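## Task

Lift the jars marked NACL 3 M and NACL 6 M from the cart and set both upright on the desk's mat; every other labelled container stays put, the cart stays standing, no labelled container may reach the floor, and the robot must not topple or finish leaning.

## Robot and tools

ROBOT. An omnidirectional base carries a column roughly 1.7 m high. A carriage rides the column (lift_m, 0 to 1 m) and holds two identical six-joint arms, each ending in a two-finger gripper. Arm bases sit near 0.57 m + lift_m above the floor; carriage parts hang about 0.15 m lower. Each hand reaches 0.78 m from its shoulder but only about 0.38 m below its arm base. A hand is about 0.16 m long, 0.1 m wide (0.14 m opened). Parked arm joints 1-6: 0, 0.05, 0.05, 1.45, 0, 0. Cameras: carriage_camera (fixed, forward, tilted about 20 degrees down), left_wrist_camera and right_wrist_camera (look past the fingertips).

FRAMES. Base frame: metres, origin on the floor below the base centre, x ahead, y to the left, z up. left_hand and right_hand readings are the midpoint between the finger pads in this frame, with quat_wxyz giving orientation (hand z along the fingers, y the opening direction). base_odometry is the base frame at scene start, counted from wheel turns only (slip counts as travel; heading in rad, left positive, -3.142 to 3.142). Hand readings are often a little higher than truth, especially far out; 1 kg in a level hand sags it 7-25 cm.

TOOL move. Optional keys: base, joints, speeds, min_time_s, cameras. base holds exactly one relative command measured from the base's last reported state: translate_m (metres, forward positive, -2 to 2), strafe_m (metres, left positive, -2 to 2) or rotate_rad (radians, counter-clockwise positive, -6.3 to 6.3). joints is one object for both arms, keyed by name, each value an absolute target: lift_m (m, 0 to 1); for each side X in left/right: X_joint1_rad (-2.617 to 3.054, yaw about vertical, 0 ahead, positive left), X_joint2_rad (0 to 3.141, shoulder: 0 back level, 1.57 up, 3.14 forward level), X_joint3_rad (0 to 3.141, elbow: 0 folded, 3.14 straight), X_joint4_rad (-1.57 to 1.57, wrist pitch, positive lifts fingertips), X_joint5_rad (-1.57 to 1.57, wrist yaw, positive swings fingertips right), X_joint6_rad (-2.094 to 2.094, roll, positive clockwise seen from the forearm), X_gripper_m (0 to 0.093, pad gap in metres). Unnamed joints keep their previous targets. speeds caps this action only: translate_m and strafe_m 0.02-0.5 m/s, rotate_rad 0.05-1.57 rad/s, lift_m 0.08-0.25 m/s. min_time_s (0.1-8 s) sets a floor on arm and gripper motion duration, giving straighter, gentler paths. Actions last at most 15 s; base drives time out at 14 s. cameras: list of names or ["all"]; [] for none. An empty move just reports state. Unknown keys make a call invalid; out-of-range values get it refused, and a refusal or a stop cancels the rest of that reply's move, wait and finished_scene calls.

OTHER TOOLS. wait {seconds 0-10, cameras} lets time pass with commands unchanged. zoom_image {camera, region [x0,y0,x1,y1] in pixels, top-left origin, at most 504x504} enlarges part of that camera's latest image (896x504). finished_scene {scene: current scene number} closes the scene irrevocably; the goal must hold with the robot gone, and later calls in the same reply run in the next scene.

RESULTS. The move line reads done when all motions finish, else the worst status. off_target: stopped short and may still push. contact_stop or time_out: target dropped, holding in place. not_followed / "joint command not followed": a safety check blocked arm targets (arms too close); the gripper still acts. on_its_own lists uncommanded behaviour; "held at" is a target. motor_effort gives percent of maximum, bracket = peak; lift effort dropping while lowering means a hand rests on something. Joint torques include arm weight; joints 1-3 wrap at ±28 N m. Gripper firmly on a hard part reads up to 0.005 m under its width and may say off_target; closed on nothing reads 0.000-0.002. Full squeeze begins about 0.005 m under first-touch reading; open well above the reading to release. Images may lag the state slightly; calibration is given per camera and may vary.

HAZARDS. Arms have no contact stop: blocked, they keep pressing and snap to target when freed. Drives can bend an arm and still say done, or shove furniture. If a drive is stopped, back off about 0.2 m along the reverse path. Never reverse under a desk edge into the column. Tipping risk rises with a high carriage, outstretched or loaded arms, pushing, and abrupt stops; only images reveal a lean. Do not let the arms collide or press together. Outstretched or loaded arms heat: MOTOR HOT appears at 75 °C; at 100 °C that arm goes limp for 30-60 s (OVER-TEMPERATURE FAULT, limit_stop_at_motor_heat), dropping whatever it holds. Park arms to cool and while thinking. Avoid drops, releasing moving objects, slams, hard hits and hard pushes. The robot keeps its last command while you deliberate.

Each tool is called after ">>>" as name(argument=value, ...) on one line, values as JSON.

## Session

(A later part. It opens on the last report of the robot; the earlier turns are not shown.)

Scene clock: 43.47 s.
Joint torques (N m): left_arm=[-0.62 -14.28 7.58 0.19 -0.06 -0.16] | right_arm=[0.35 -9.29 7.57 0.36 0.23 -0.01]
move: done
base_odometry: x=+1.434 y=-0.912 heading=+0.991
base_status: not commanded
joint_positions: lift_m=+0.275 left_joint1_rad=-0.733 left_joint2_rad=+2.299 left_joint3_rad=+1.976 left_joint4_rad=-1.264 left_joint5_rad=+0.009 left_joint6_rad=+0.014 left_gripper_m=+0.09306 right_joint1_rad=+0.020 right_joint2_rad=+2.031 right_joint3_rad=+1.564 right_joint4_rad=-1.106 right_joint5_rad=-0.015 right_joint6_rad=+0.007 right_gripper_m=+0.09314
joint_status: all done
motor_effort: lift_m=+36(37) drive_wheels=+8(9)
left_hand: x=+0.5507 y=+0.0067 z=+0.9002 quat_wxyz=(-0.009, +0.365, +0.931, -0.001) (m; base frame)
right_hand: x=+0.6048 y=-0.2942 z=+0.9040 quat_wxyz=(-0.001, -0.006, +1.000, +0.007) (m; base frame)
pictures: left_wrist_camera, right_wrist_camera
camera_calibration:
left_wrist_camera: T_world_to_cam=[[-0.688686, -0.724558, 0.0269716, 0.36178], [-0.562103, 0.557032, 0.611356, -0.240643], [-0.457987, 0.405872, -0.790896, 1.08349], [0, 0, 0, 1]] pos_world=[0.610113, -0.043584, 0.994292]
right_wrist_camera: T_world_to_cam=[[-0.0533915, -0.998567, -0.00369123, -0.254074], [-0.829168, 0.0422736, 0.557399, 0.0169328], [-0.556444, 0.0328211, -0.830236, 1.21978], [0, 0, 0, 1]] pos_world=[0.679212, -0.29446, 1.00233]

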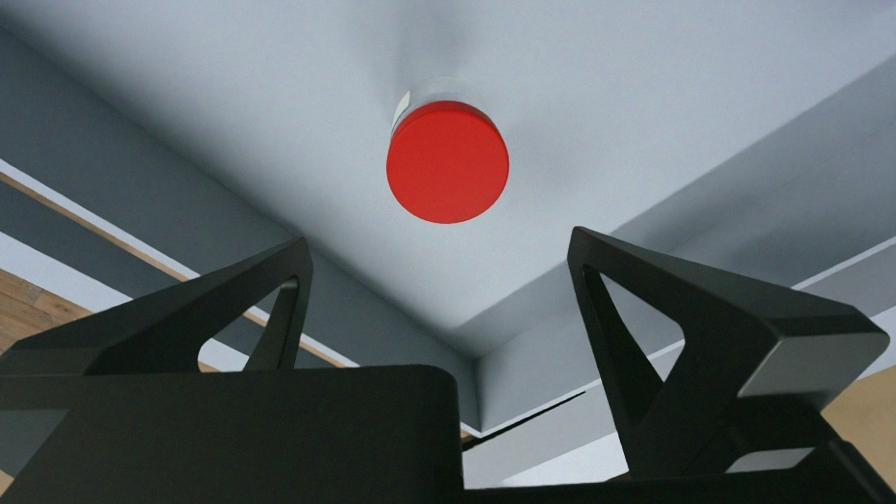

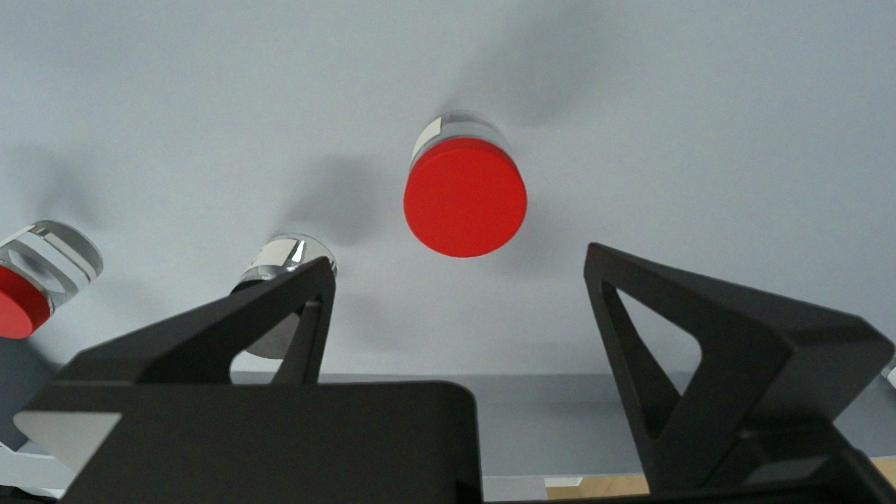

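>>> move(joints={"lift_m":0.225,"right_joint1_rad":0.008,"left_joint1_rad":-0.739}, speeds={"lift_m":0.08}, cameras=["left_wrist_camera","right_wrist_camera"])

Scene clock: 47.60 s.
Joint torques (N m): left_arm=[-0.8 -14.74 7.35 0.2 -0.07 -0.16] | right_arm=[-0.54 -9.47 7.42 0.38 0.23 -0.01]
move: done
base_odometry: x=+1.434 y=-0.912 heading=+0.991
base_status: not commanded
joint_positions: lift_m=+0.225 left_joint1_rad=-0.733 left_joint2_rad=+2.301 left_joint3_rad=+1.978 left_joint4_rad=-1.265 left_joint5_rad=+0.009 left_joint6_rad=+0.014 left_gripper_m=+0.09306 right_joint1_rad=+0.014 right_joint2_rad=+2.032 right_joint3_rad=+1.565 right_joint4_rad=-1.106 right_joint5_rad=-0.015 right_joint6_rad=+0.007 right_gripper_m=+0.09314
joint_status: all done
motor_effort: lift_m=+35(37) drive_wheels=-3(8)
left_hand: x=+0.5509 y=+0.0066 z=+0.8499 quat_wxyz=(-0.009, +0.365, +0.931, -0.001) (m; base frame)
right_hand: x=+0.6052 y=-0.2964 z=+0.8538 quat_wxyz=(-0.001, -0.003, +1.000, +0.007) (m; base frame)
pictures: left_wrist_camera, right_wrist_camera
camera_calibration:
left_wrist_camera: T_world_to_cam=[[-0.688679, -0.724565, 0.0269818, 0.363131], [-0.561929, 0.556876, 0.611658, -0.210012], [-0.458211, 0.406074, -0.790662, 1.0438], [0, 0, 0, 1]] pos_world=[0.610349, -0.0437965, 0.94395]
right_wrist_camera: T_world_to_cam=[[-0.059106, -0.998245, -0.00366327, -0.252894], [-0.828699, 0.0470205, 0.557715, 0.0461011], [-0.556564, 0.036, -0.830024, 1.17922], [0, 0, 0, 1]] pos_world=[0.679566, -0.297069, 0.95214]

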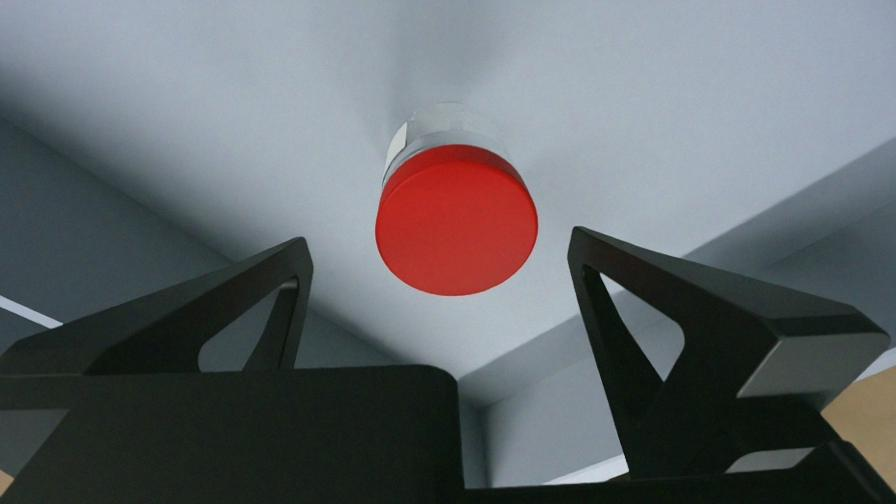

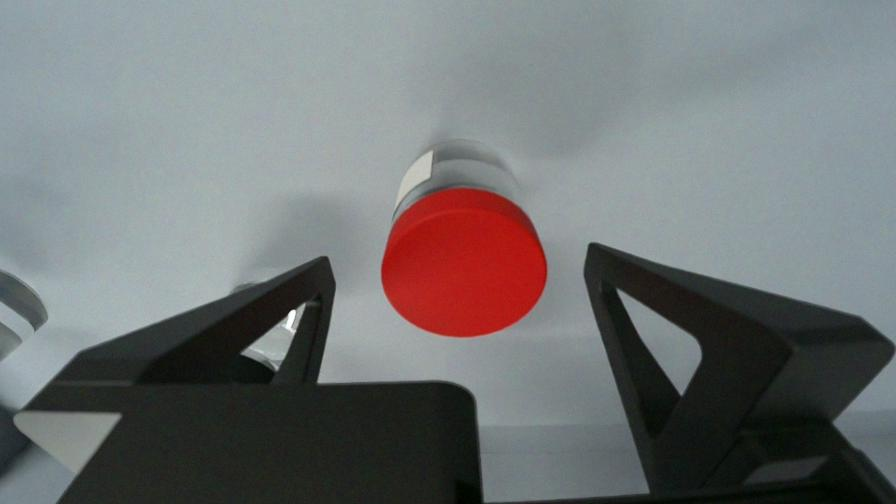

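>>> move(joints={"lift_m":0.194}, speeds={"lift_m":0.08}, cameras=["left_wrist_camera","right_wrist_camera"])

>>> move(joints={"left_gripper_m":0.05,"right_gripper_m":0.05}, min_time_s=2.5, cameras=["left_wrist_camera","right_wrist_camera"])

Scene clock: 49.33 s.
Joint torques (N m): left_arm=[-1.01 -14.69 7.5 0.17 -0.06 -0.16] | right_arm=[-0.39 -9.61 7.31 0.38 0.22 -0.01]
move: done
base_odometry: x=+1.434 y=-0.912 heading=+0.991
base_status: not commanded
joint_positions: lift_m=+0.194 left_joint1_rad=-0.733 left_joint2_rad=+2.302 left_joint3_rad=+1.979 left_joint4_rad=-1.265 left_joint5_rad=+0.008 left_joint6_rad=+0.014 left_gripper_m=+0.09306 right_joint1_rad=+0.014 right_joint2_rad=+2.033 right_joint3_rad=+1.567 right_joint4_rad=-1.107 right_joint5_rad=-0.015 right_joint6_rad=+0.007 right_gripper_m=+0.09314
joint_status: all done
motor_effort: lift_m=+35(37) drive_wheels=-3(8)
left_hand: x=+0.5510 y=+0.0065 z=+0.8185 quat_wxyz=(-0.010, +0.365, +0.931, -0.001) (m; base frame)
right_hand: x=+0.6053 y=-0.2964 z=+0.8227 quat_wxyz=(-0.001, -0.003, +1.000, +0.007) (m; base frame)
pictures: left_wrist_camera, right_wrist_camera
camera_calibration:
left_wrist_camera: T_world_to_cam=[[-0.688675, -0.724581, 0.026621, 0.36434], [-0.561735, 0.556393, 0.612275, -0.191348], [-0.458455, 0.406704, -0.790197, 1.0188], [0, 0, 0, 1]] pos_world=[0.610499, -0.0438927, 0.912512]
right_wrist_camera: T_world_to_cam=[[-0.0591074, -0.998245, -0.0036353, -0.253017], [-0.828487, 0.0470236, 0.558031, 0.0632334], [-0.556881, 0.0359955, -0.829812, 1.15347], [0, 0, 0, 1]] pos_world=[0.67978, -0.297066, 0.92096]

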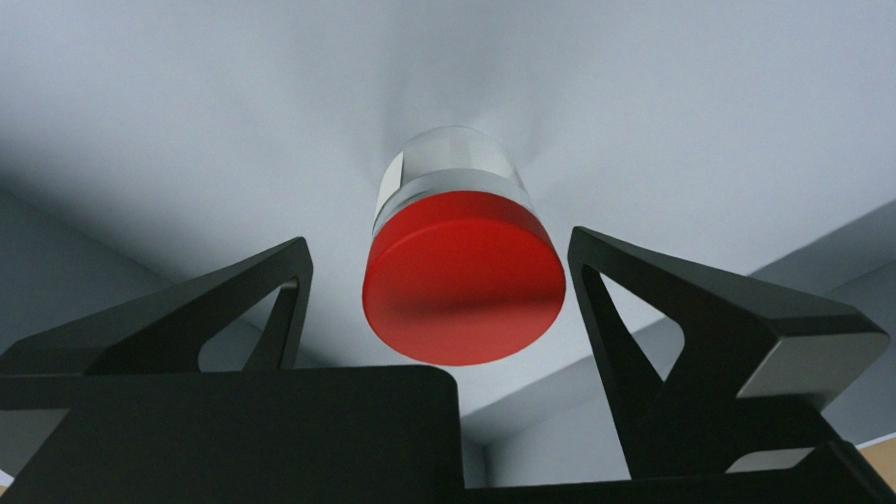

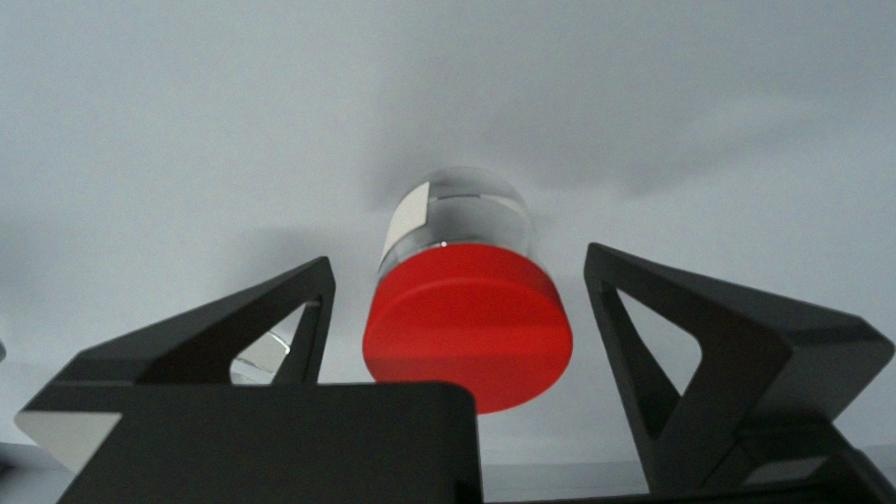

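Scene clock: 52.13 s.
Joint torques (N m): left_arm=[-0.72 -14.69 7.31 0.2 -0.06 -0.16] | right_arm=[-0.32 -9.61 7.3 0.38 0.22 -0.01]
move: off_target
base_odometry: x=+1.434 y=-0.912 heading=+0.991
base_status: not commanded
joint_positions: lift_m=+0.194 left_joint1_rad=-0.736 left_joint2_rad=+2.302 left_joint3_rad=+1.979 left_joint4_rad=-1.265 left_joint5_rad=+0.008 left_joint6_rad=+0.014 left_gripper_m=+0.05392 right_joint1_rad=+0.013 right_joint2_rad=+2.033 right_joint3_rad=+1.567 right_joint4_rad=-1.107 right_joint5_rad=-0.013 right_joint6_rad=+0.007 right_gripper_m=+0.05434
joint_status: right_gripper_m off_target (ended at +0.05436, target +0.05000); the others done
motor_effort: lift_m=+35(36) drive_wheels=-3(8)
left_hand: x=+0.5503 y=+0.0058 z=+0.8185 quat_wxyz=(-0.010, +0.366, +0.931, -0.001) (m; base frame)
right_hand: x=+0.6053 y=-0.2969 z=+0.8227 quat_wxyz=(-0.001, -0.003, +1.000, +0.007) (m; base frame)
pictures: left_wrist_camera, right_wrist_camera
camera_calibration:
left_wrist_camera: T_world_to_cam=[[-0.690332, -0.723003, 0.026621, 0.364228], [-0.56046, 0.557678, 0.612275, -0.192022], [-0.457522, 0.407753, -0.790197, 1.01828], [0, 0, 0, 1]] pos_world=[0.609701, -0.0447799, 0.912512]
right_wrist_camera: T_world_to_cam=[[-0.059865, -0.998204, -0.00211352, -0.254351], [-0.828462, 0.0485038, 0.557941, 0.0637685], [-0.556836, 0.0351521, -0.829878, 1.15327], [0, 0, 0, 1]] pos_world=[0.679787, -0.297527, 0.920959]

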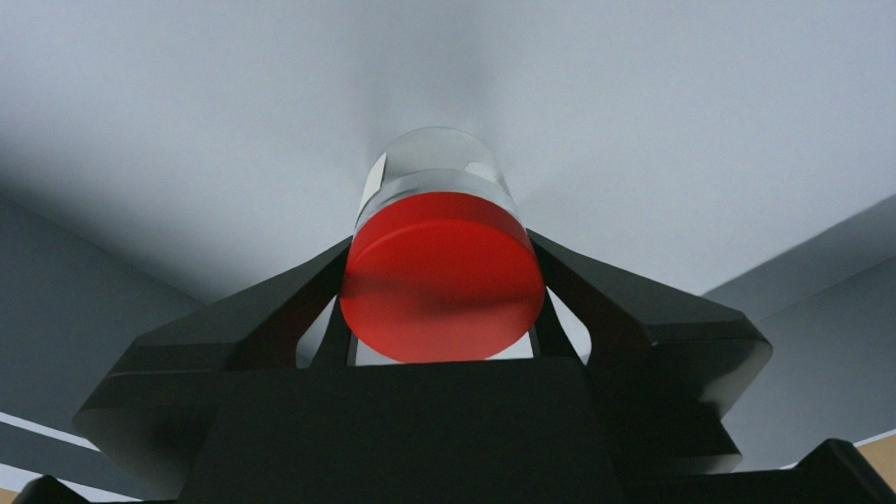

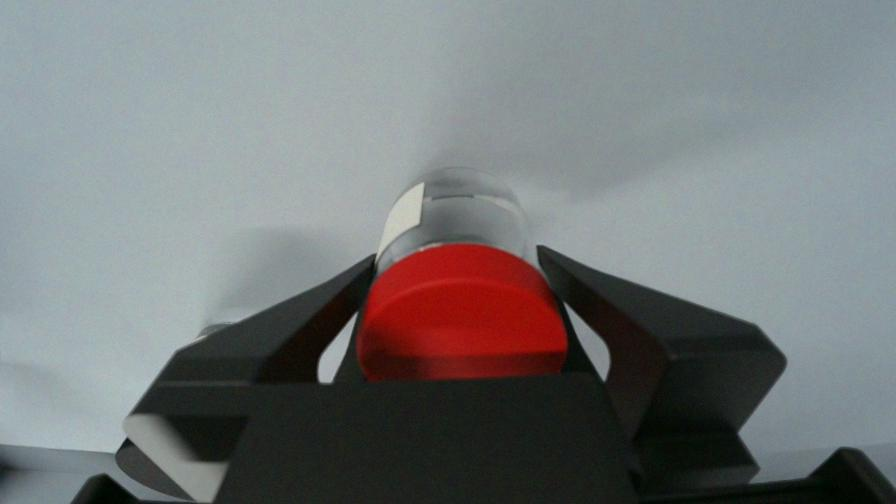

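>>> move(joints={"lift_m":0.36}, speeds={"lift_m":0.1}, cameras=["carriage_camera"])

>>> move(base={"translate_m":-0.36}, speeds={"translate_m":0.3}, cameras=[])

>>> move(base={"strafe_m":1.18}, speeds={"strafe_m":0.35}, joints={"lift_m":0.42}, cameras=["carriage_camera"])

Scene clock: 55.03 s.
Joint torques (N m): left_arm=[-0.79 -15.28 7.24 0.19 -0.06 -0.16] | right_arm=[-0.39 -9.96 7.31 0.37 0.22 -0.01]
move: done
base_odometry: x=+1.434 y=-0.912 heading=+0.991
base_status: not commanded
joint_positions: lift_m=+0.360 left_joint1_rad=-0.736 left_joint2_rad=+2.308 left_joint3_rad=+1.979 left_joint4_rad=-1.266 left_joint5_rad=+0.008 left_joint6_rad=+0.014 left_gripper_m=+0.05391 right_joint1_rad=+0.013 right_joint2_rad=+2.037 right_joint3_rad=+1.567 right_joint4_rad=-1.107 right_joint5_rad=-0.013 right_joint6_rad=+0.007 right_gripper_m=+0.05433
joint_status: all done
motor_effort: lift_m=+42(51) drive_wheels=+8(8)
left_hand: x=+0.5499 y=+0.0062 z=+0.9818 quat_wxyz=(-0.012, +0.366, +0.931, +0.000) (m; base frame)
right_hand: x=+0.6050 y=-0.2970 z=+0.9869 quat_wxyz=(-0.003, -0.003, +1.000, +0.007) (m; base frame)
pictures: carriage_camera
camera_calibration:
carriage_camera: T_world_to_cam=[[-0.0301167, -0.999264, -0.0237735, 0.036023], [-0.352417, 0.0328724, -0.935266, 1.31536], [0.935359, -0.0197889, -0.353147, 0.354464], [0, 0, 0, 1]] pos_world=[0.133088, -0.000228057, 1.35624]

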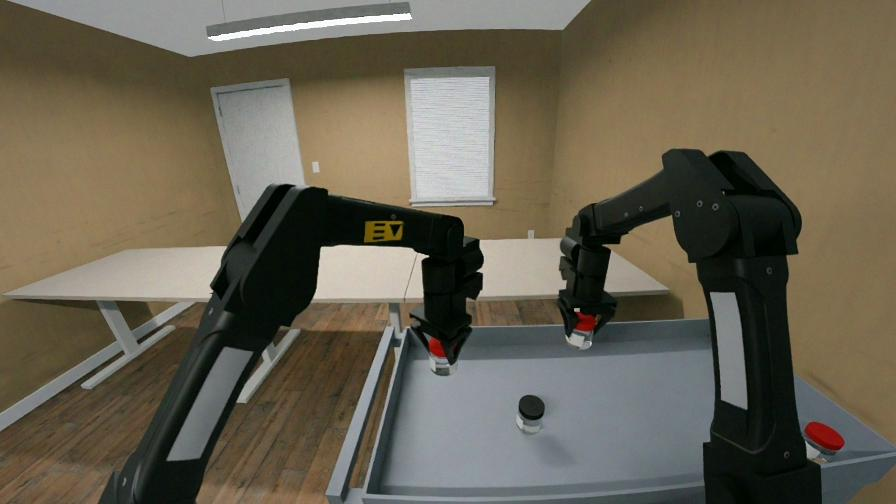

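Scene clock: 57.73 s.
Joint torques (N m): left_arm=[-0.53 -15.24 7.36 0.2 -0.04 -0.16] | right_arm=[-0.32 -9.88 7.3 0.39 0.22 -0.01]
move: done
base_odometry: x=+1.237 y=-1.214 heading=+0.991
base_status: done
joint_positions: lift_m=+0.360 left_joint1_rad=-0.739 left_joint2_rad=+2.308 left_joint3_rad=+1.979 left_joint4_rad=-1.267 left_joint5_rad=+0.006 left_joint6_rad=+0.014 left_gripper_m=+0.05391 right_joint1_rad=+0.013 right_joint2_rad=+2.037 right_joint3_rad=+1.567 right_joint4_rad=-1.108 right_joint5_rad=-0.013 right_joint6_rad=+0.007 right_gripper_m=+0.05433
joint_status: not commanded
motor_effort: lift_m=+42(42) drive_wheels=+0(19)
left_hand: x=+0.5491 y=+0.0055 z=+0.9818 quat_wxyz=(-0.013, +0.367, +0.930, +0.001) (m; base frame)
right_hand: x=+0.6047 y=-0.2972 z=+0.9869 quat_wxyz=(-0.004, -0.003, +1.000, +0.007) (m; base frame)
pictures: none
No camera images: "cameras" was empty.

Scene clock: 63.00 s.
Joint torques (N m): left_arm=[-0.54 -15.62 7.2 0.19 -0.04 -0.16] | right_arm=[0.01 -10 7.2 0.39 0.2 -0.02]
move: done
base_odometry: x=+0.250 y=-0.568 heading=+0.991
base_status: done
joint_positions: lift_m=+0.420 left_joint1_rad=-0.740 left_joint2_rad=+2.312 left_joint3_rad=+1.981 left_joint4_rad=-1.267 left_joint5_rad=+0.006 left_joint6_rad=+0.014 left_gripper_m=+0.05390 right_joint1_rad=+0.010 right_joint2_rad=+2.037 right_joint3_rad=+1.568 right_joint4_rad=-1.109 right_joint5_rad=-0.012 right_joint6_rad=+0.007 right_gripper_m=+0.05433
joint_status: all done
motor_effort: lift_m=+42(52) drive_wheels=+0(15)
left_hand: x=+0.5489 y=+0.0051 z=+1.0405 quat_wxyz=(-0.014, +0.368, +0.930, +0.002) (m; base frame)
right_hand: x=+0.6050 y=-0.2985 z=+1.0469 quat_wxyz=(-0.004, -0.001, +1.000, +0.006) (m; base frame)
pictures: carriage_camera
camera_calibration:
carriage_camera: T_world_to_cam=[[-0.0301167, -0.999264, -0.0237735, 0.0374481], [-0.352417, 0.0328724, -0.935266, 1.37143], [0.935359, -0.0197889, -0.353147, 0.375635], [0, 0, 0, 1]] pos_world=[0.133088, -0.000228057, 1.41619]

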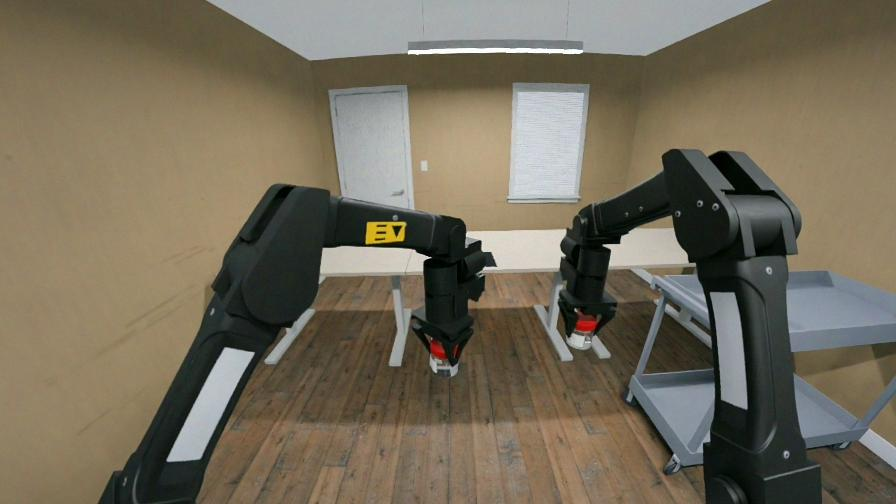

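>>> move(base={"translate_m":0.25}, speeds={"translate_m":0.25}, joints={"left_joint1_rad":-0.49,"left_joint2_rad":2.138,"left_joint3_rad":1.878,"left_joint4_rad":-1.3,"right_joint1_rad":0.58,"right_joint2_rad":2.266,"right_joint3_rad":2.006,"right_joint4_rad":-1.315}, min_time_s=2.5, cameras=["carriage_camera"])

Scene clock: 66.70 s.
Joint torques (N m): left_arm=[0.16 -18.76 4.88 0.12 -0.04 -0.16] | right_arm=[0.55 -10.44 8.62 0.26 0.2 -0.01]
move: done
base_odometry: x=+0.386 y=-0.358 heading=+0.992
base_status: done
joint_positions: lift_m=+0.420 left_joint1_rad=-0.495 left_joint2_rad=+2.193 left_joint3_rad=+1.887 left_joint4_rad=-1.289 left_joint5_rad=+0.006 left_joint6_rad=+0.014 left_gripper_m=+0.05390 right_joint1_rad=+0.575 right_joint2_rad=+2.255 right_joint3_rad=+1.979 right_joint4_rad=-1.302 right_joint5_rad=-0.011 right_joint6_rad=+0.007 right_gripper_m=+0.05433
joint_status: all done
motor_effort: lift_m=+42(43) drive_wheels=-4(19)
left_hand: x=+0.5911 y=+0.1040 z=+1.0666 quat_wxyz=(-0.012, +0.252, +0.968, +0.000) (m; base frame)
right_hand: x=+0.5882 y=-0.0650 z=+1.0640 quat_wxyz=(-0.005, -0.280, +0.960, +0.004) (m; base frame)
pictures: carriage_camera
camera_calibration:
carriage_camera: T_world_to_cam=[[-0.0301167, -0.999264, -0.0237735, 0.0374481], [-0.352417, 0.0328724, -0.935266, 1.37143], [0.935359, -0.0197889, -0.353147, 0.375635], [0, 0, 0, 1]] pos_world=[0.133088, -0.000228057, 1.41619]

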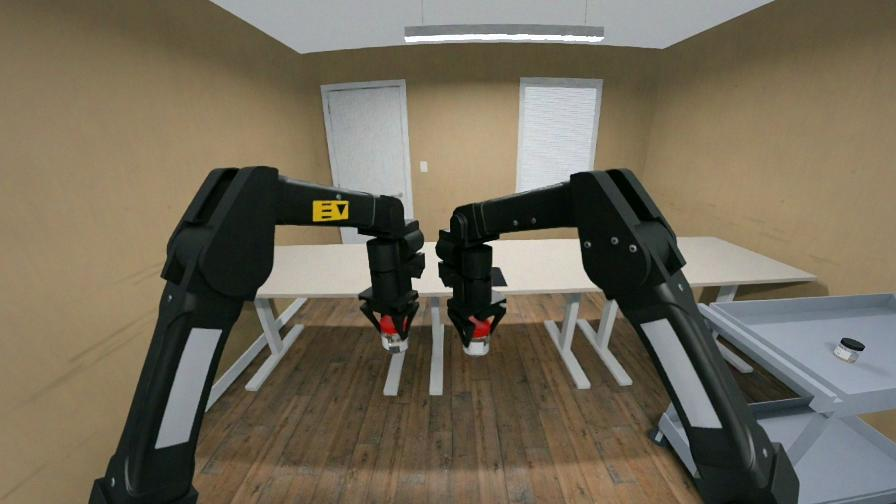

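>>> move(base={"strafe_m":-0.12}, speeds={"strafe_m":0.25}, cameras=[])

>>> move(base={"translate_m":0.4}, speeds={"translate_m":0.3})

Scene clock: 69.50 s.
Joint torques (N m): left_arm=[-0.21 -18.66 4.86 0.16 -0.09 -0.16] | right_arm=[0.49 -10.52 8.61 0.3 0.18 0]
move: done
base_odometry: x=+0.487 y=-0.424 heading=+0.992
base_status: done
joint_positions: lift_m=+0.420 left_joint1_rad=-0.494 left_joint2_rad=+2.191 left_joint3_rad=+1.887 left_joint4_rad=-1.293 left_joint5_rad=+0.006 left_joint6_rad=+0.014 left_gripper_m=+0.05390 right_joint1_rad=+0.577 right_joint2_rad=+2.255 right_joint3_rad=+1.979 right_joint4_rad=-1.307 right_joint5_rad=-0.010 right_joint6_rad=+0.007 right_gripper_m=+0.05433
joint_status: not commanded
motor_effort: lift_m=+42(43) drive_wheels=+0(18)
left_hand: x=+0.5907 y=+0.1050 z=+1.0671 quat_wxyz=(-0.014, +0.251, +0.968, +0.000) (m; base frame)
right_hand: x=+0.5871 y=-0.0652 z=+1.0640 quat_wxyz=(-0.007, -0.281, +0.960, +0.003) (m; base frame)
pictures: none
No camera images: "cameras" was empty.

Scene clock: 72.33 s.
Joint torques (N m): left_arm=[-0.27 -18.3 4.89 0.16 -0.04 -0.16] | right_arm=[0.49 -10.48 8.59 0.3 0.18 0]
move: done
base_odometry: x=+0.706 y=-0.089 heading=+0.991
base_status: done
joint_positions: lift_m=+0.420 left_joint1_rad=-0.492 left_joint2_rad=+2.189 left_joint3_rad=+1.887 left_joint4_rad=-1.294 left_joint5_rad=+0.006 left_joint6_rad=+0.014 left_gripper_m=+0.05390 right_joint1_rad=+0.577 right_joint2_rad=+2.256 right_joint3_rad=+1.979 right_joint4_rad=-1.309 right_joint5_rad=-0.009 right_joint6_rad=+0.007 right_gripper_m=+0.05433
joint_status: not commanded
motor_effort: lift_m=+42(43) drive_wheels=-4(22)
left_hand: x=+0.5908 y=+0.1059 z=+1.0680 quat_wxyz=(-0.013, +0.250, +0.968, +0.000) (m; base frame)
right_hand: x=+0.5867 y=-0.0654 z=+1.0635 quat_wxyz=(-0.008, -0.281, +0.960, +0.002) (m; base frame)
pictures: carriage_camera, left_wrist_camera, right_wrist_camera
camera_calibration:
carriage_camera: T_world_to_cam=[[-0.0301167, -0.999264, -0.0237735, 0.0374481], [-0.352417, 0.0328724, -0.935266, 1.37143], [0.935359, -0.0197889, -0.353147, 0.375635], [0, 0, 0, 1]] pos_world=[0.133088, -0.000228057, 1.41619]
left_wrist_camera: T_world_to_cam=[[-0.495304, -0.868373, 0.0245575, 0.360308], [-0.674581, 0.402272, 0.618965, -0.301137], [-0.547371, 0.29001, -0.785035, 1.25313], [0, 0, 0, 1]] pos_world=[0.66125, 0.0705998, 1.1613]
right_wrist_camera: T_world_to_cam=[[0.482892, -0.875676, 0.00257968, -0.339263], [-0.721555, -0.396229, 0.567769, -0.199604], [-0.49616, -0.276032, -0.823184, 1.27154], [0, 0, 0, 1]] pos_world=[0.650691, -0.0251863, 1.16092]

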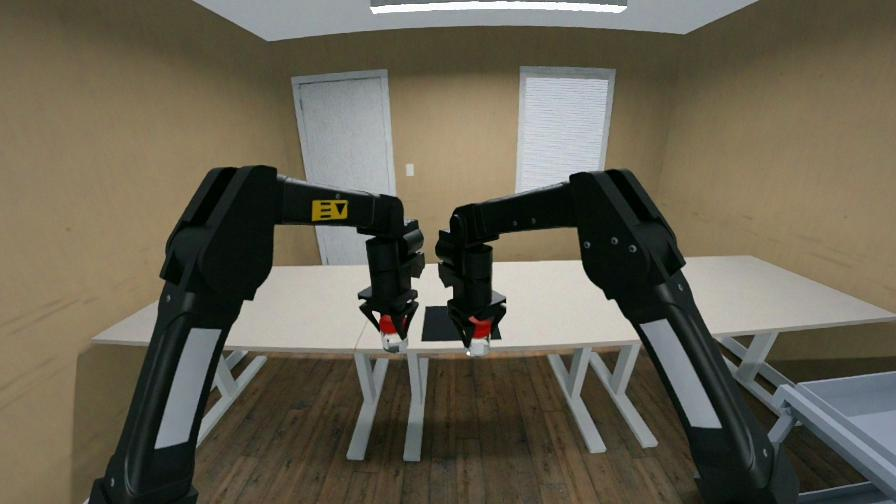

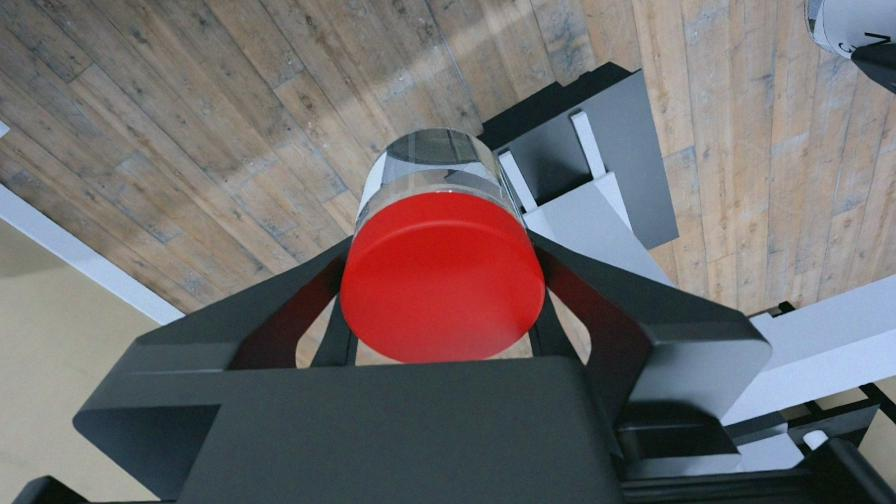

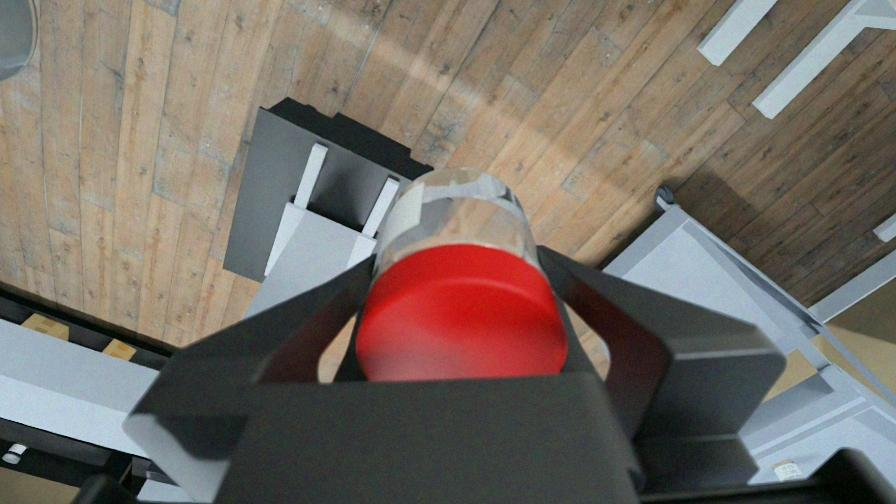

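>>> move(base={"strafe_m":-0.043}, speeds={"strafe_m":0.15}, cameras=[])

>>> move(base={"translate_m":0.256}, speeds={"translate_m":0.2})

Scene clock: 75.50 s.
Joint torques (N m): left_arm=[-0.32 -18.37 4.88 0.19 -0.04 -0.16] | right_arm=[0.72 -10.54 8.59 0.31 0.17 -0.01]
move: done
base_odometry: x=+0.742 y=-0.112 heading=+0.992
base_status: done
joint_positions: lift_m=+0.420 left_joint1_rad=-0.493 left_joint2_rad=+2.189 left_joint3_rad=+1.887 left_joint4_rad=-1.295 left_joint5_rad=+0.006 left_joint6_rad=+0.014 left_gripper_m=+0.05390 right_joint1_rad=+0.577 right_joint2_rad=+2.256 right_joint3_rad=+1.979 right_joint4_rad=-1.309 right_joint5_rad=-0.009 right_joint6_rad=+0.007 right_gripper_m=+0.05433
joint_status: not commanded
motor_effort: lift_m=+43(43) drive_wheels=+5(15)
left_hand: x=+0.5903 y=+0.1054 z=+1.0680 quat_wxyz=(-0.014, +0.251, +0.968, +0.000) (m; base frame)
right_hand: x=+0.5867 y=-0.0658 z=+1.0635 quat_wxyz=(-0.009, -0.281, +0.960, +0.002) (m; base frame)
pictures: none
No camera images: "cameras" was empty.

Scene clock: 77.87 s.
Joint torques (N m): left_arm=[-0.13 -18.26 4.88 0.18 -0.04 -0.16] | right_arm=[0.53 -10.58 8.58 0.31 0.16 -0.01]
move: done
base_odometry: x=+0.883 y=+0.102 heading=+0.991
base_status: done
joint_positions: lift_m=+0.420 left_joint1_rad=-0.492 left_joint2_rad=+2.188 left_joint3_rad=+1.887 left_joint4_rad=-1.296 left_joint5_rad=+0.006 left_joint6_rad=+0.014 left_gripper_m=+0.05390 right_joint1_rad=+0.577 right_joint2_rad=+2.257 right_joint3_rad=+1.979 right_joint4_rad=-1.310 right_joint5_rad=-0.008 right_joint6_rad=+0.007 right_gripper_m=+0.05433
joint_status: not commanded
motor_effort: lift_m=+43(43) drive_wheels=-3(20)
left_hand: x=+0.5904 y=+0.1060 z=+1.0685 quat_wxyz=(-0.014, +0.250, +0.968, +0.000) (m; base frame)
right_hand: x=+0.5863 y=-0.0657 z=+1.0631 quat_wxyz=(-0.010, -0.281, +0.960, +0.001) (m; base frame)
pictures: carriage_camera, left_wrist_camera, right_wrist_camera
camera_calibration:
carriage_camera: T_world_to_cam=[[-0.0301167, -0.999264, -0.0237735, 0.0374481], [-0.352417, 0.0328724, -0.935266, 1.37143], [0.935359, -0.0197889, -0.353147, 0.375635], [0, 0, 0, 1]] pos_world=[0.133088, -0.000228057, 1.41619]
left_wrist_camera: T_world_to_cam=[[-0.495618, -0.868193, 0.0245777, 0.360271], [-0.674011, 0.402306, 0.619563, -0.302727], [-0.547788, 0.290501, -0.784562, 1.25293], [0, 0, 0, 1]] pos_world=[0.660857, 0.0705955, 1.16171]
right_wrist_camera: T_world_to_cam=[[0.483247, -0.875475, 0.00391552, -0.340939], [-0.720479, -0.395143, 0.569888, -0.202504], [-0.497376, -0.278218, -0.821713, 1.26992], [0, 0, 0, 1]] pos_world=[0.650484, -0.0251882, 1.16025]

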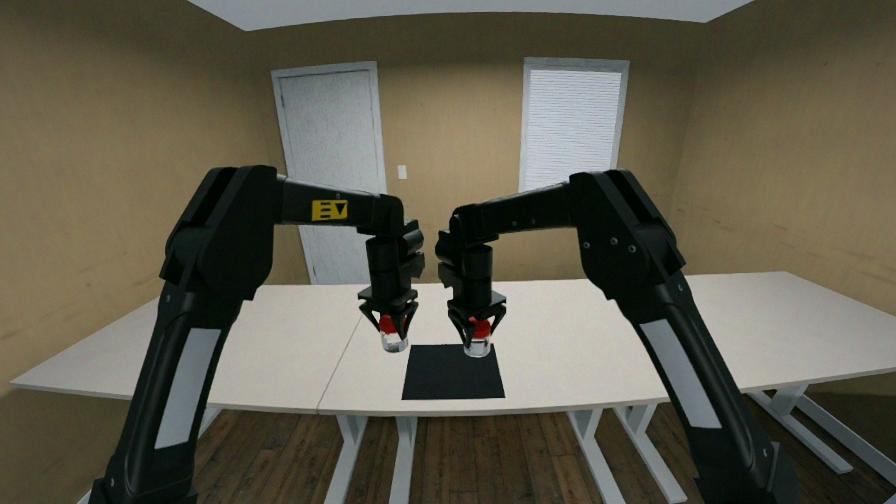

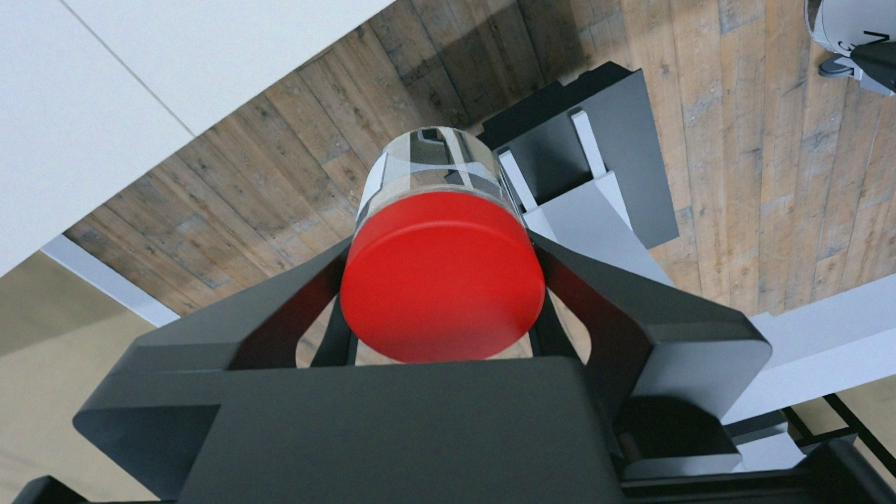

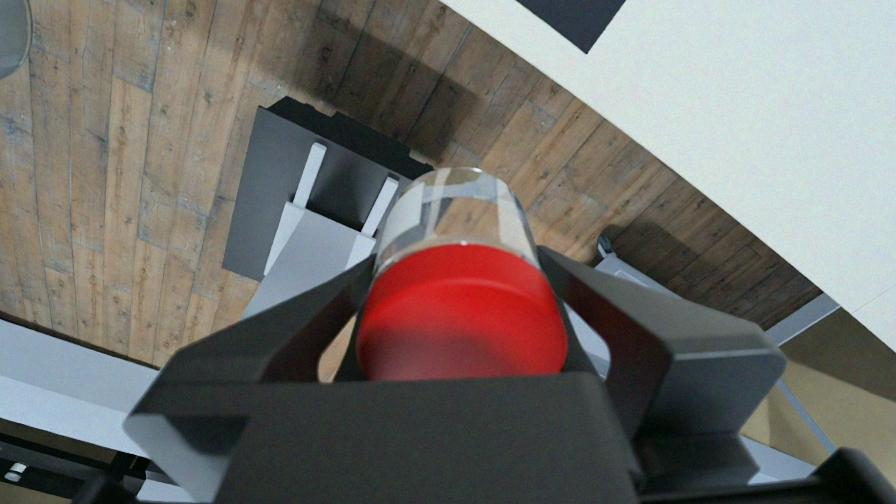

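>>> move(base={"strafe_m":-0.045}, speeds={"strafe_m":0.15}, cameras=[])

>>> move(base={"translate_m":0.226}, speeds={"translate_m":0.15})

Scene clock: 81.20 s.
Joint torques (N m): left_arm=[-0.05 -18.32 4.88 0.18 -0.04 -0.17] | right_arm=[0.77 -10.65 8.58 0.32 0.15 -0.01]
move: done
base_odometry: x=+0.920 y=+0.077 heading=+0.991
base_status: done
joint_positions: lift_m=+0.420 left_joint1_rad=-0.494 left_joint2_rad=+2.188 left_joint3_rad=+1.887 left_joint4_rad=-1.297 left_joint5_rad=+0.006 left_joint6_rad=+0.014 left_gripper_m=+0.05390 right_joint1_rad=+0.577 right_joint2_rad=+2.257 right_joint3_rad=+1.979 right_joint4_rad=-1.310 right_joint5_rad=-0.008 right_joint6_rad=+0.007 right_gripper_m=+0.05433
joint_status: not commanded
motor_effort: lift_m=+42(43) drive_wheels=+5(18)
left_hand: x=+0.5899 y=+0.1054 z=+1.0685 quat_wxyz=(-0.014, +0.251, +0.968, +0.000) (m; base frame)
right_hand: x=+0.5866 y=-0.0661 z=+1.0631 quat_wxyz=(-0.009, -0.281, +0.960, +0.001) (m; base frame)
pictures: none
No camera images: "cameras" was empty.

Scene clock: 83.70 s.
Joint torques (N m): left_arm=[-0.03 -18.21 4.89 0.19 -0.04 -0.16] | right_arm=[0.36 -10.55 8.57 0.33 0.16 -0.01]
move: done
base_odometry: x=+1.044 y=+0.266 heading=+0.990
base_status: done
joint_positions: lift_m=+0.420 left_joint1_rad=-0.493 left_joint2_rad=+2.187 left_joint3_rad=+1.887 left_joint4_rad=-1.298 left_joint5_rad=+0.006 left_joint6_rad=+0.014 left_gripper_m=+0.05390 right_joint1_rad=+0.578 right_joint2_rad=+2.257 right_joint3_rad=+1.979 right_joint4_rad=-1.311 right_joint5_rad=-0.007 right_joint6_rad=+0.007 right_gripper_m=+0.05433
joint_status: not commanded
motor_effort: lift_m=+41(43) drive_wheels=+8(17)
left_hand: x=+0.5899 y=+0.1058 z=+1.0688 quat_wxyz=(-0.014, +0.251, +0.968, +0.000) (m; base frame)
right_hand: x=+0.5862 y=-0.0658 z=+1.0631 quat_wxyz=(-0.010, -0.281, +0.960, +0.001) (m; base frame)
pictures: carriage_camera, left_wrist_camera, right_wrist_camera
camera_calibration:
carriage_camera: T_world_to_cam=[[-0.0301167, -0.999264, -0.0237735, 0.0374481], [-0.352417, 0.0328724, -0.935266, 1.37143], [0.935359, -0.0197889, -0.353147, 0.375635], [0, 0, 0, 1]] pos_world=[0.133088, -0.000228057, 1.41619]
left_wrist_camera: T_world_to_cam=[[-0.496264, -0.867823, 0.0245979, 0.360256], [-0.673287, 0.402597, 0.620162, -0.304274], [-0.548094, 0.291202, -0.784088, 1.25257], [0, 0, 0, 1]] pos_world=[0.660442, 0.0703884, 1.16196]
right_wrist_camera: T_world_to_cam=[[0.483599, -0.875275, 0.00511229, -0.342449], [-0.720312, -0.394648, 0.570442, -0.203311], [-0.497276, -0.279547, -0.821322, 1.26925], [0, 0, 0, 1]] pos_world=[0.650329, -0.0251572, 1.16019]

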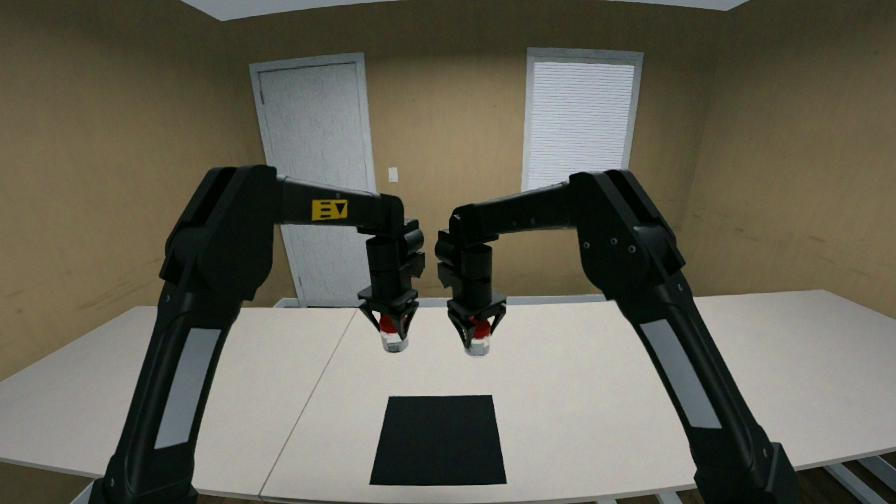

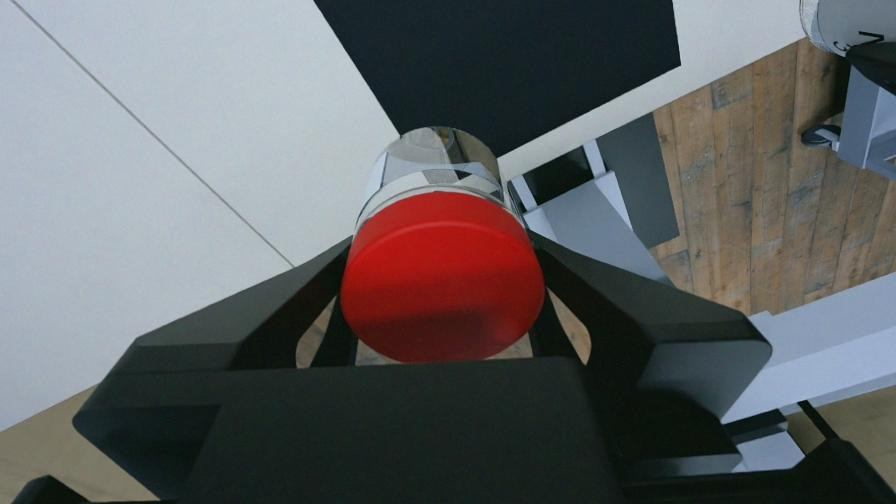

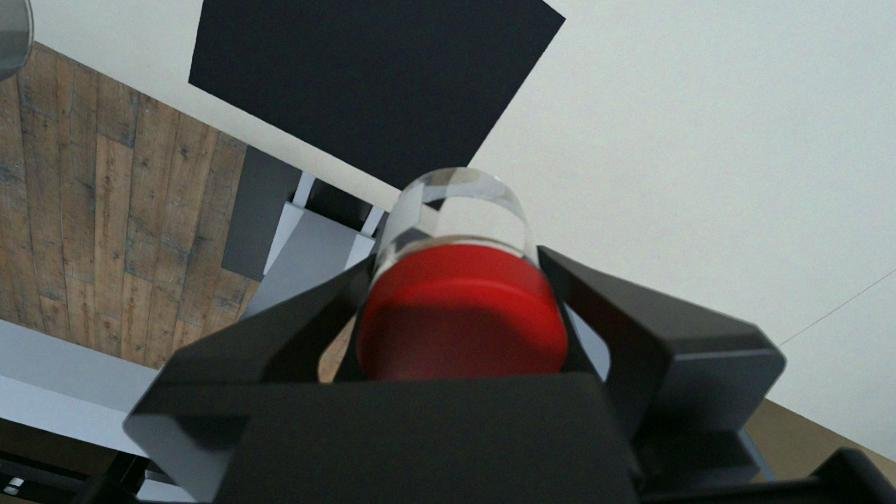

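>>> move(joints={"lift_m":0.205}, speeds={"lift_m":0.12})

Scene clock: 87.10 s.
Joint torques (N m): left_arm=[-0.32 -17.03 5.44 0.22 -0.04 -0.16] | right_arm=[0.42 -11.44 7.8 0.32 0.16 -0.01]
move: done
base_odometry: x=+1.044 y=+0.266 heading=+0.990
base_status: not commanded
joint_positions: lift_m=+0.205 left_joint1_rad=-0.493 left_joint2_rad=+2.177 left_joint3_rad=+1.881 left_joint4_rad=-1.298 left_joint5_rad=+0.006 left_joint6_rad=+0.014 left_gripper_m=+0.05390 right_joint1_rad=+0.578 right_joint2_rad=+2.265 right_joint3_rad=+1.988 right_joint4_rad=-1.311 right_joint5_rad=-0.007 right_joint6_rad=+0.007 right_gripper_m=+0.05433
joint_status: all done
motor_effort: lift_m=+36(37) drive_wheels=-3(8)
left_hand: x=+0.5890 y=+0.1063 z=+0.8571 quat_wxyz=(-0.012, +0.251, +0.968, +0.000) (m; base frame)
right_hand: x=+0.5878 y=-0.0648 z=+0.8475 quat_wxyz=(-0.009, -0.281, +0.960, +0.001) (m; base frame)
pictures: carriage_camera, left_wrist_camera, right_wrist_camera
camera_calibration:
carriage_camera: T_world_to_cam=[[-0.0301167, -0.999264, -0.0237735, 0.0323494], [-0.352417, 0.0328724, -0.935266, 1.17084], [0.935359, -0.0197889, -0.353147, 0.299894], [0, 0, 0, 1]] pos_world=[0.133088, -0.000228057, 1.20172]
left_wrist_camera: T_world_to_cam=[[-0.496371, -0.867766, 0.0244663, 0.365605], [-0.675988, 0.404048, 0.616268, -0.169049], [-0.544661, 0.289359, -0.787157, 1.0868], [0, 0, 0, 1]] pos_world=[0.659137, 0.0710895, 0.950714]
right_wrist_camera: T_world_to_cam=[[0.483594, -0.875278, 0.00502893, -0.341134], [-0.720858, -0.395004, 0.569504, -0.0776927], [-0.496488, -0.279034, -0.821973, 1.09344], [0, 0, 0, 1]] pos_world=[0.651846, -0.0241682, 0.944742]

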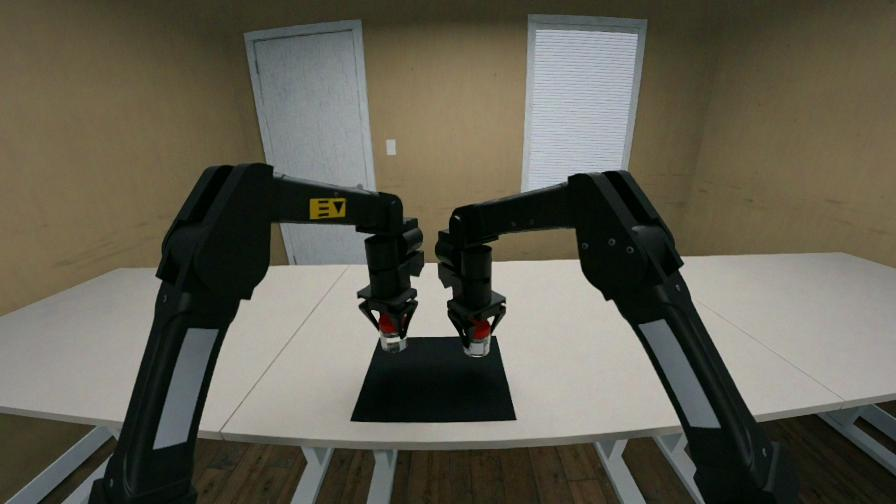

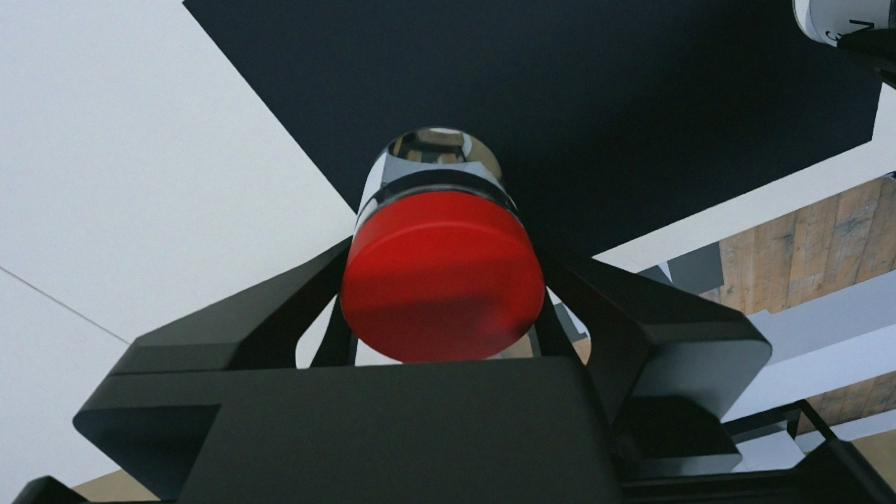

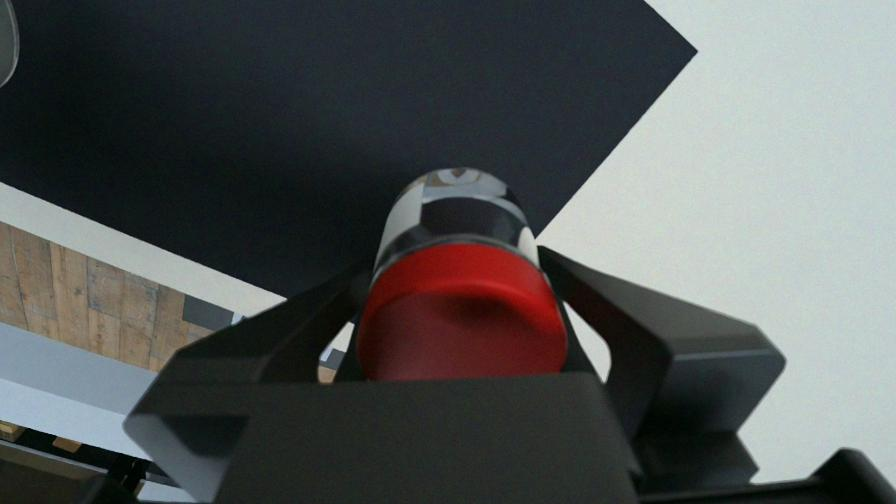

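>>> move(joints={"lift_m":0.172}, speeds={"lift_m":0.08}, cameras=["carriage_camera"])

>>> zoom_image(camera="carriage_camera", region=[340, 290, 540, 430])

>>> move(joints={"lift_m":0.164}, speeds={"lift_m":0.08}, cameras=[])

Scene clock: 88.70 s.
Joint torques (N m): left_arm=[-0.23 -16.87 5.41 0.21 -0.04 -0.16] | right_arm=[0.43 -11.41 7.61 0.33 0.15 0]
move: done
base_odometry: x=+1.044 y=+0.266 heading=+0.990
base_status: not commanded
joint_positions: lift_m=+0.172 left_joint1_rad=-0.493 left_joint2_rad=+2.174 left_joint3_rad=+1.881 left_joint4_rad=-1.298 left_joint5_rad=+0.006 left_joint6_rad=+0.014 left_gripper_m=+0.05390 right_joint1_rad=+0.578 right_joint2_rad=+2.266 right_joint3_rad=+1.990 right_joint4_rad=-1.311 right_joint5_rad=-0.007 right_joint6_rad=+0.007 right_gripper_m=+0.05433
joint_status: all done
motor_effort: lift_m=+37(37) drive_wheels=+8(8)
left_hand: x=+0.5891 y=+0.1063 z=+0.8250 quat_wxyz=(-0.011, +0.251, +0.968, +0.000) (m; base frame)
right_hand: x=+0.5880 y=-0.0646 z=+0.8145 quat_wxyz=(-0.009, -0.281, +0.960, +0.001) (m; base frame)
pictures: carriage_camera
camera_calibration:
carriage_camera: T_world_to_cam=[[-0.0301167, -0.999264, -0.0237735, 0.0315638], [-0.352417, 0.0328724, -0.935266, 1.13993], [0.935359, -0.0197889, -0.353147, 0.288225], [0, 0, 0, 1]] pos_world=[0.133088, -0.000228057, 1.16868]

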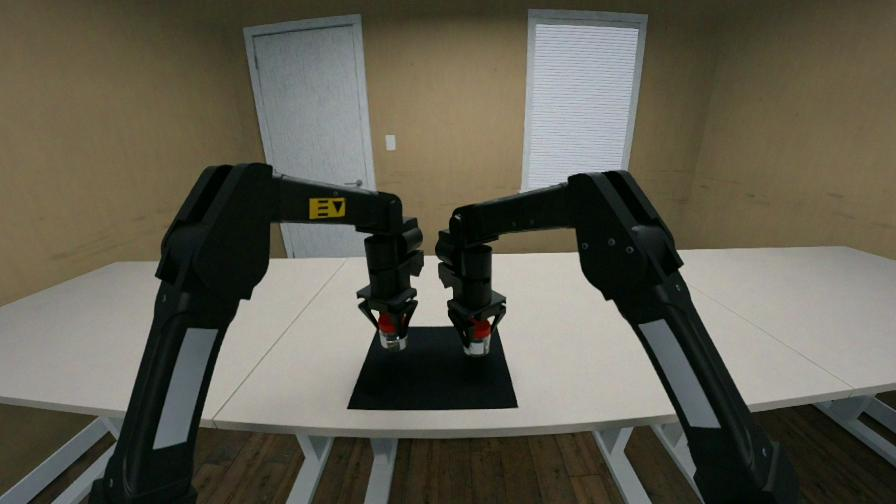

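Scaled by 2.520.

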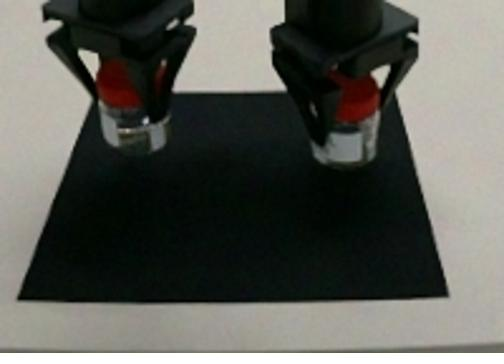

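Scene clock: 89.40 s.
Joint torques (N m): left_arm=[-0.29 -16.65 5.55 0.22 -0.04 -0.16] | right_arm=[0.57 -11.88 7.54 0.34 0.16 -0.01]
move: done
base_odometry: x=+1.044 y=+0.266 heading=+0.990
base_status: not commanded
joint_positions: lift_m=+0.164 left_joint1_rad=-0.493 left_joint2_rad=+2.173 left_joint3_rad=+1.879 left_joint4_rad=-1.298 left_joint5_rad=+0.006 left_joint6_rad=+0.014 left_gripper_m=+0.05390 right_joint1_rad=+0.578 right_joint2_rad=+2.270 right_joint3_rad=+1.991 right_joint4_rad=-1.312 right_joint5_rad=-0.007 right_joint6_rad=+0.007 right_gripper_m=+0.05433
joint_status: all done
motor_effort: lift_m=+36(38) drive_wheels=-3(10)
left_hand: x=+0.5886 y=+0.1066 z=+0.8171 quat_wxyz=(-0.011, +0.251, +0.968, +0.000) (m; base frame)
right_hand: x=+0.5879 y=-0.0647 z=+0.8054 quat_wxyz=(-0.010, -0.281, +0.960, +0.001) (m; base frame)
pictures: none
No camera images: "cameras" was empty.


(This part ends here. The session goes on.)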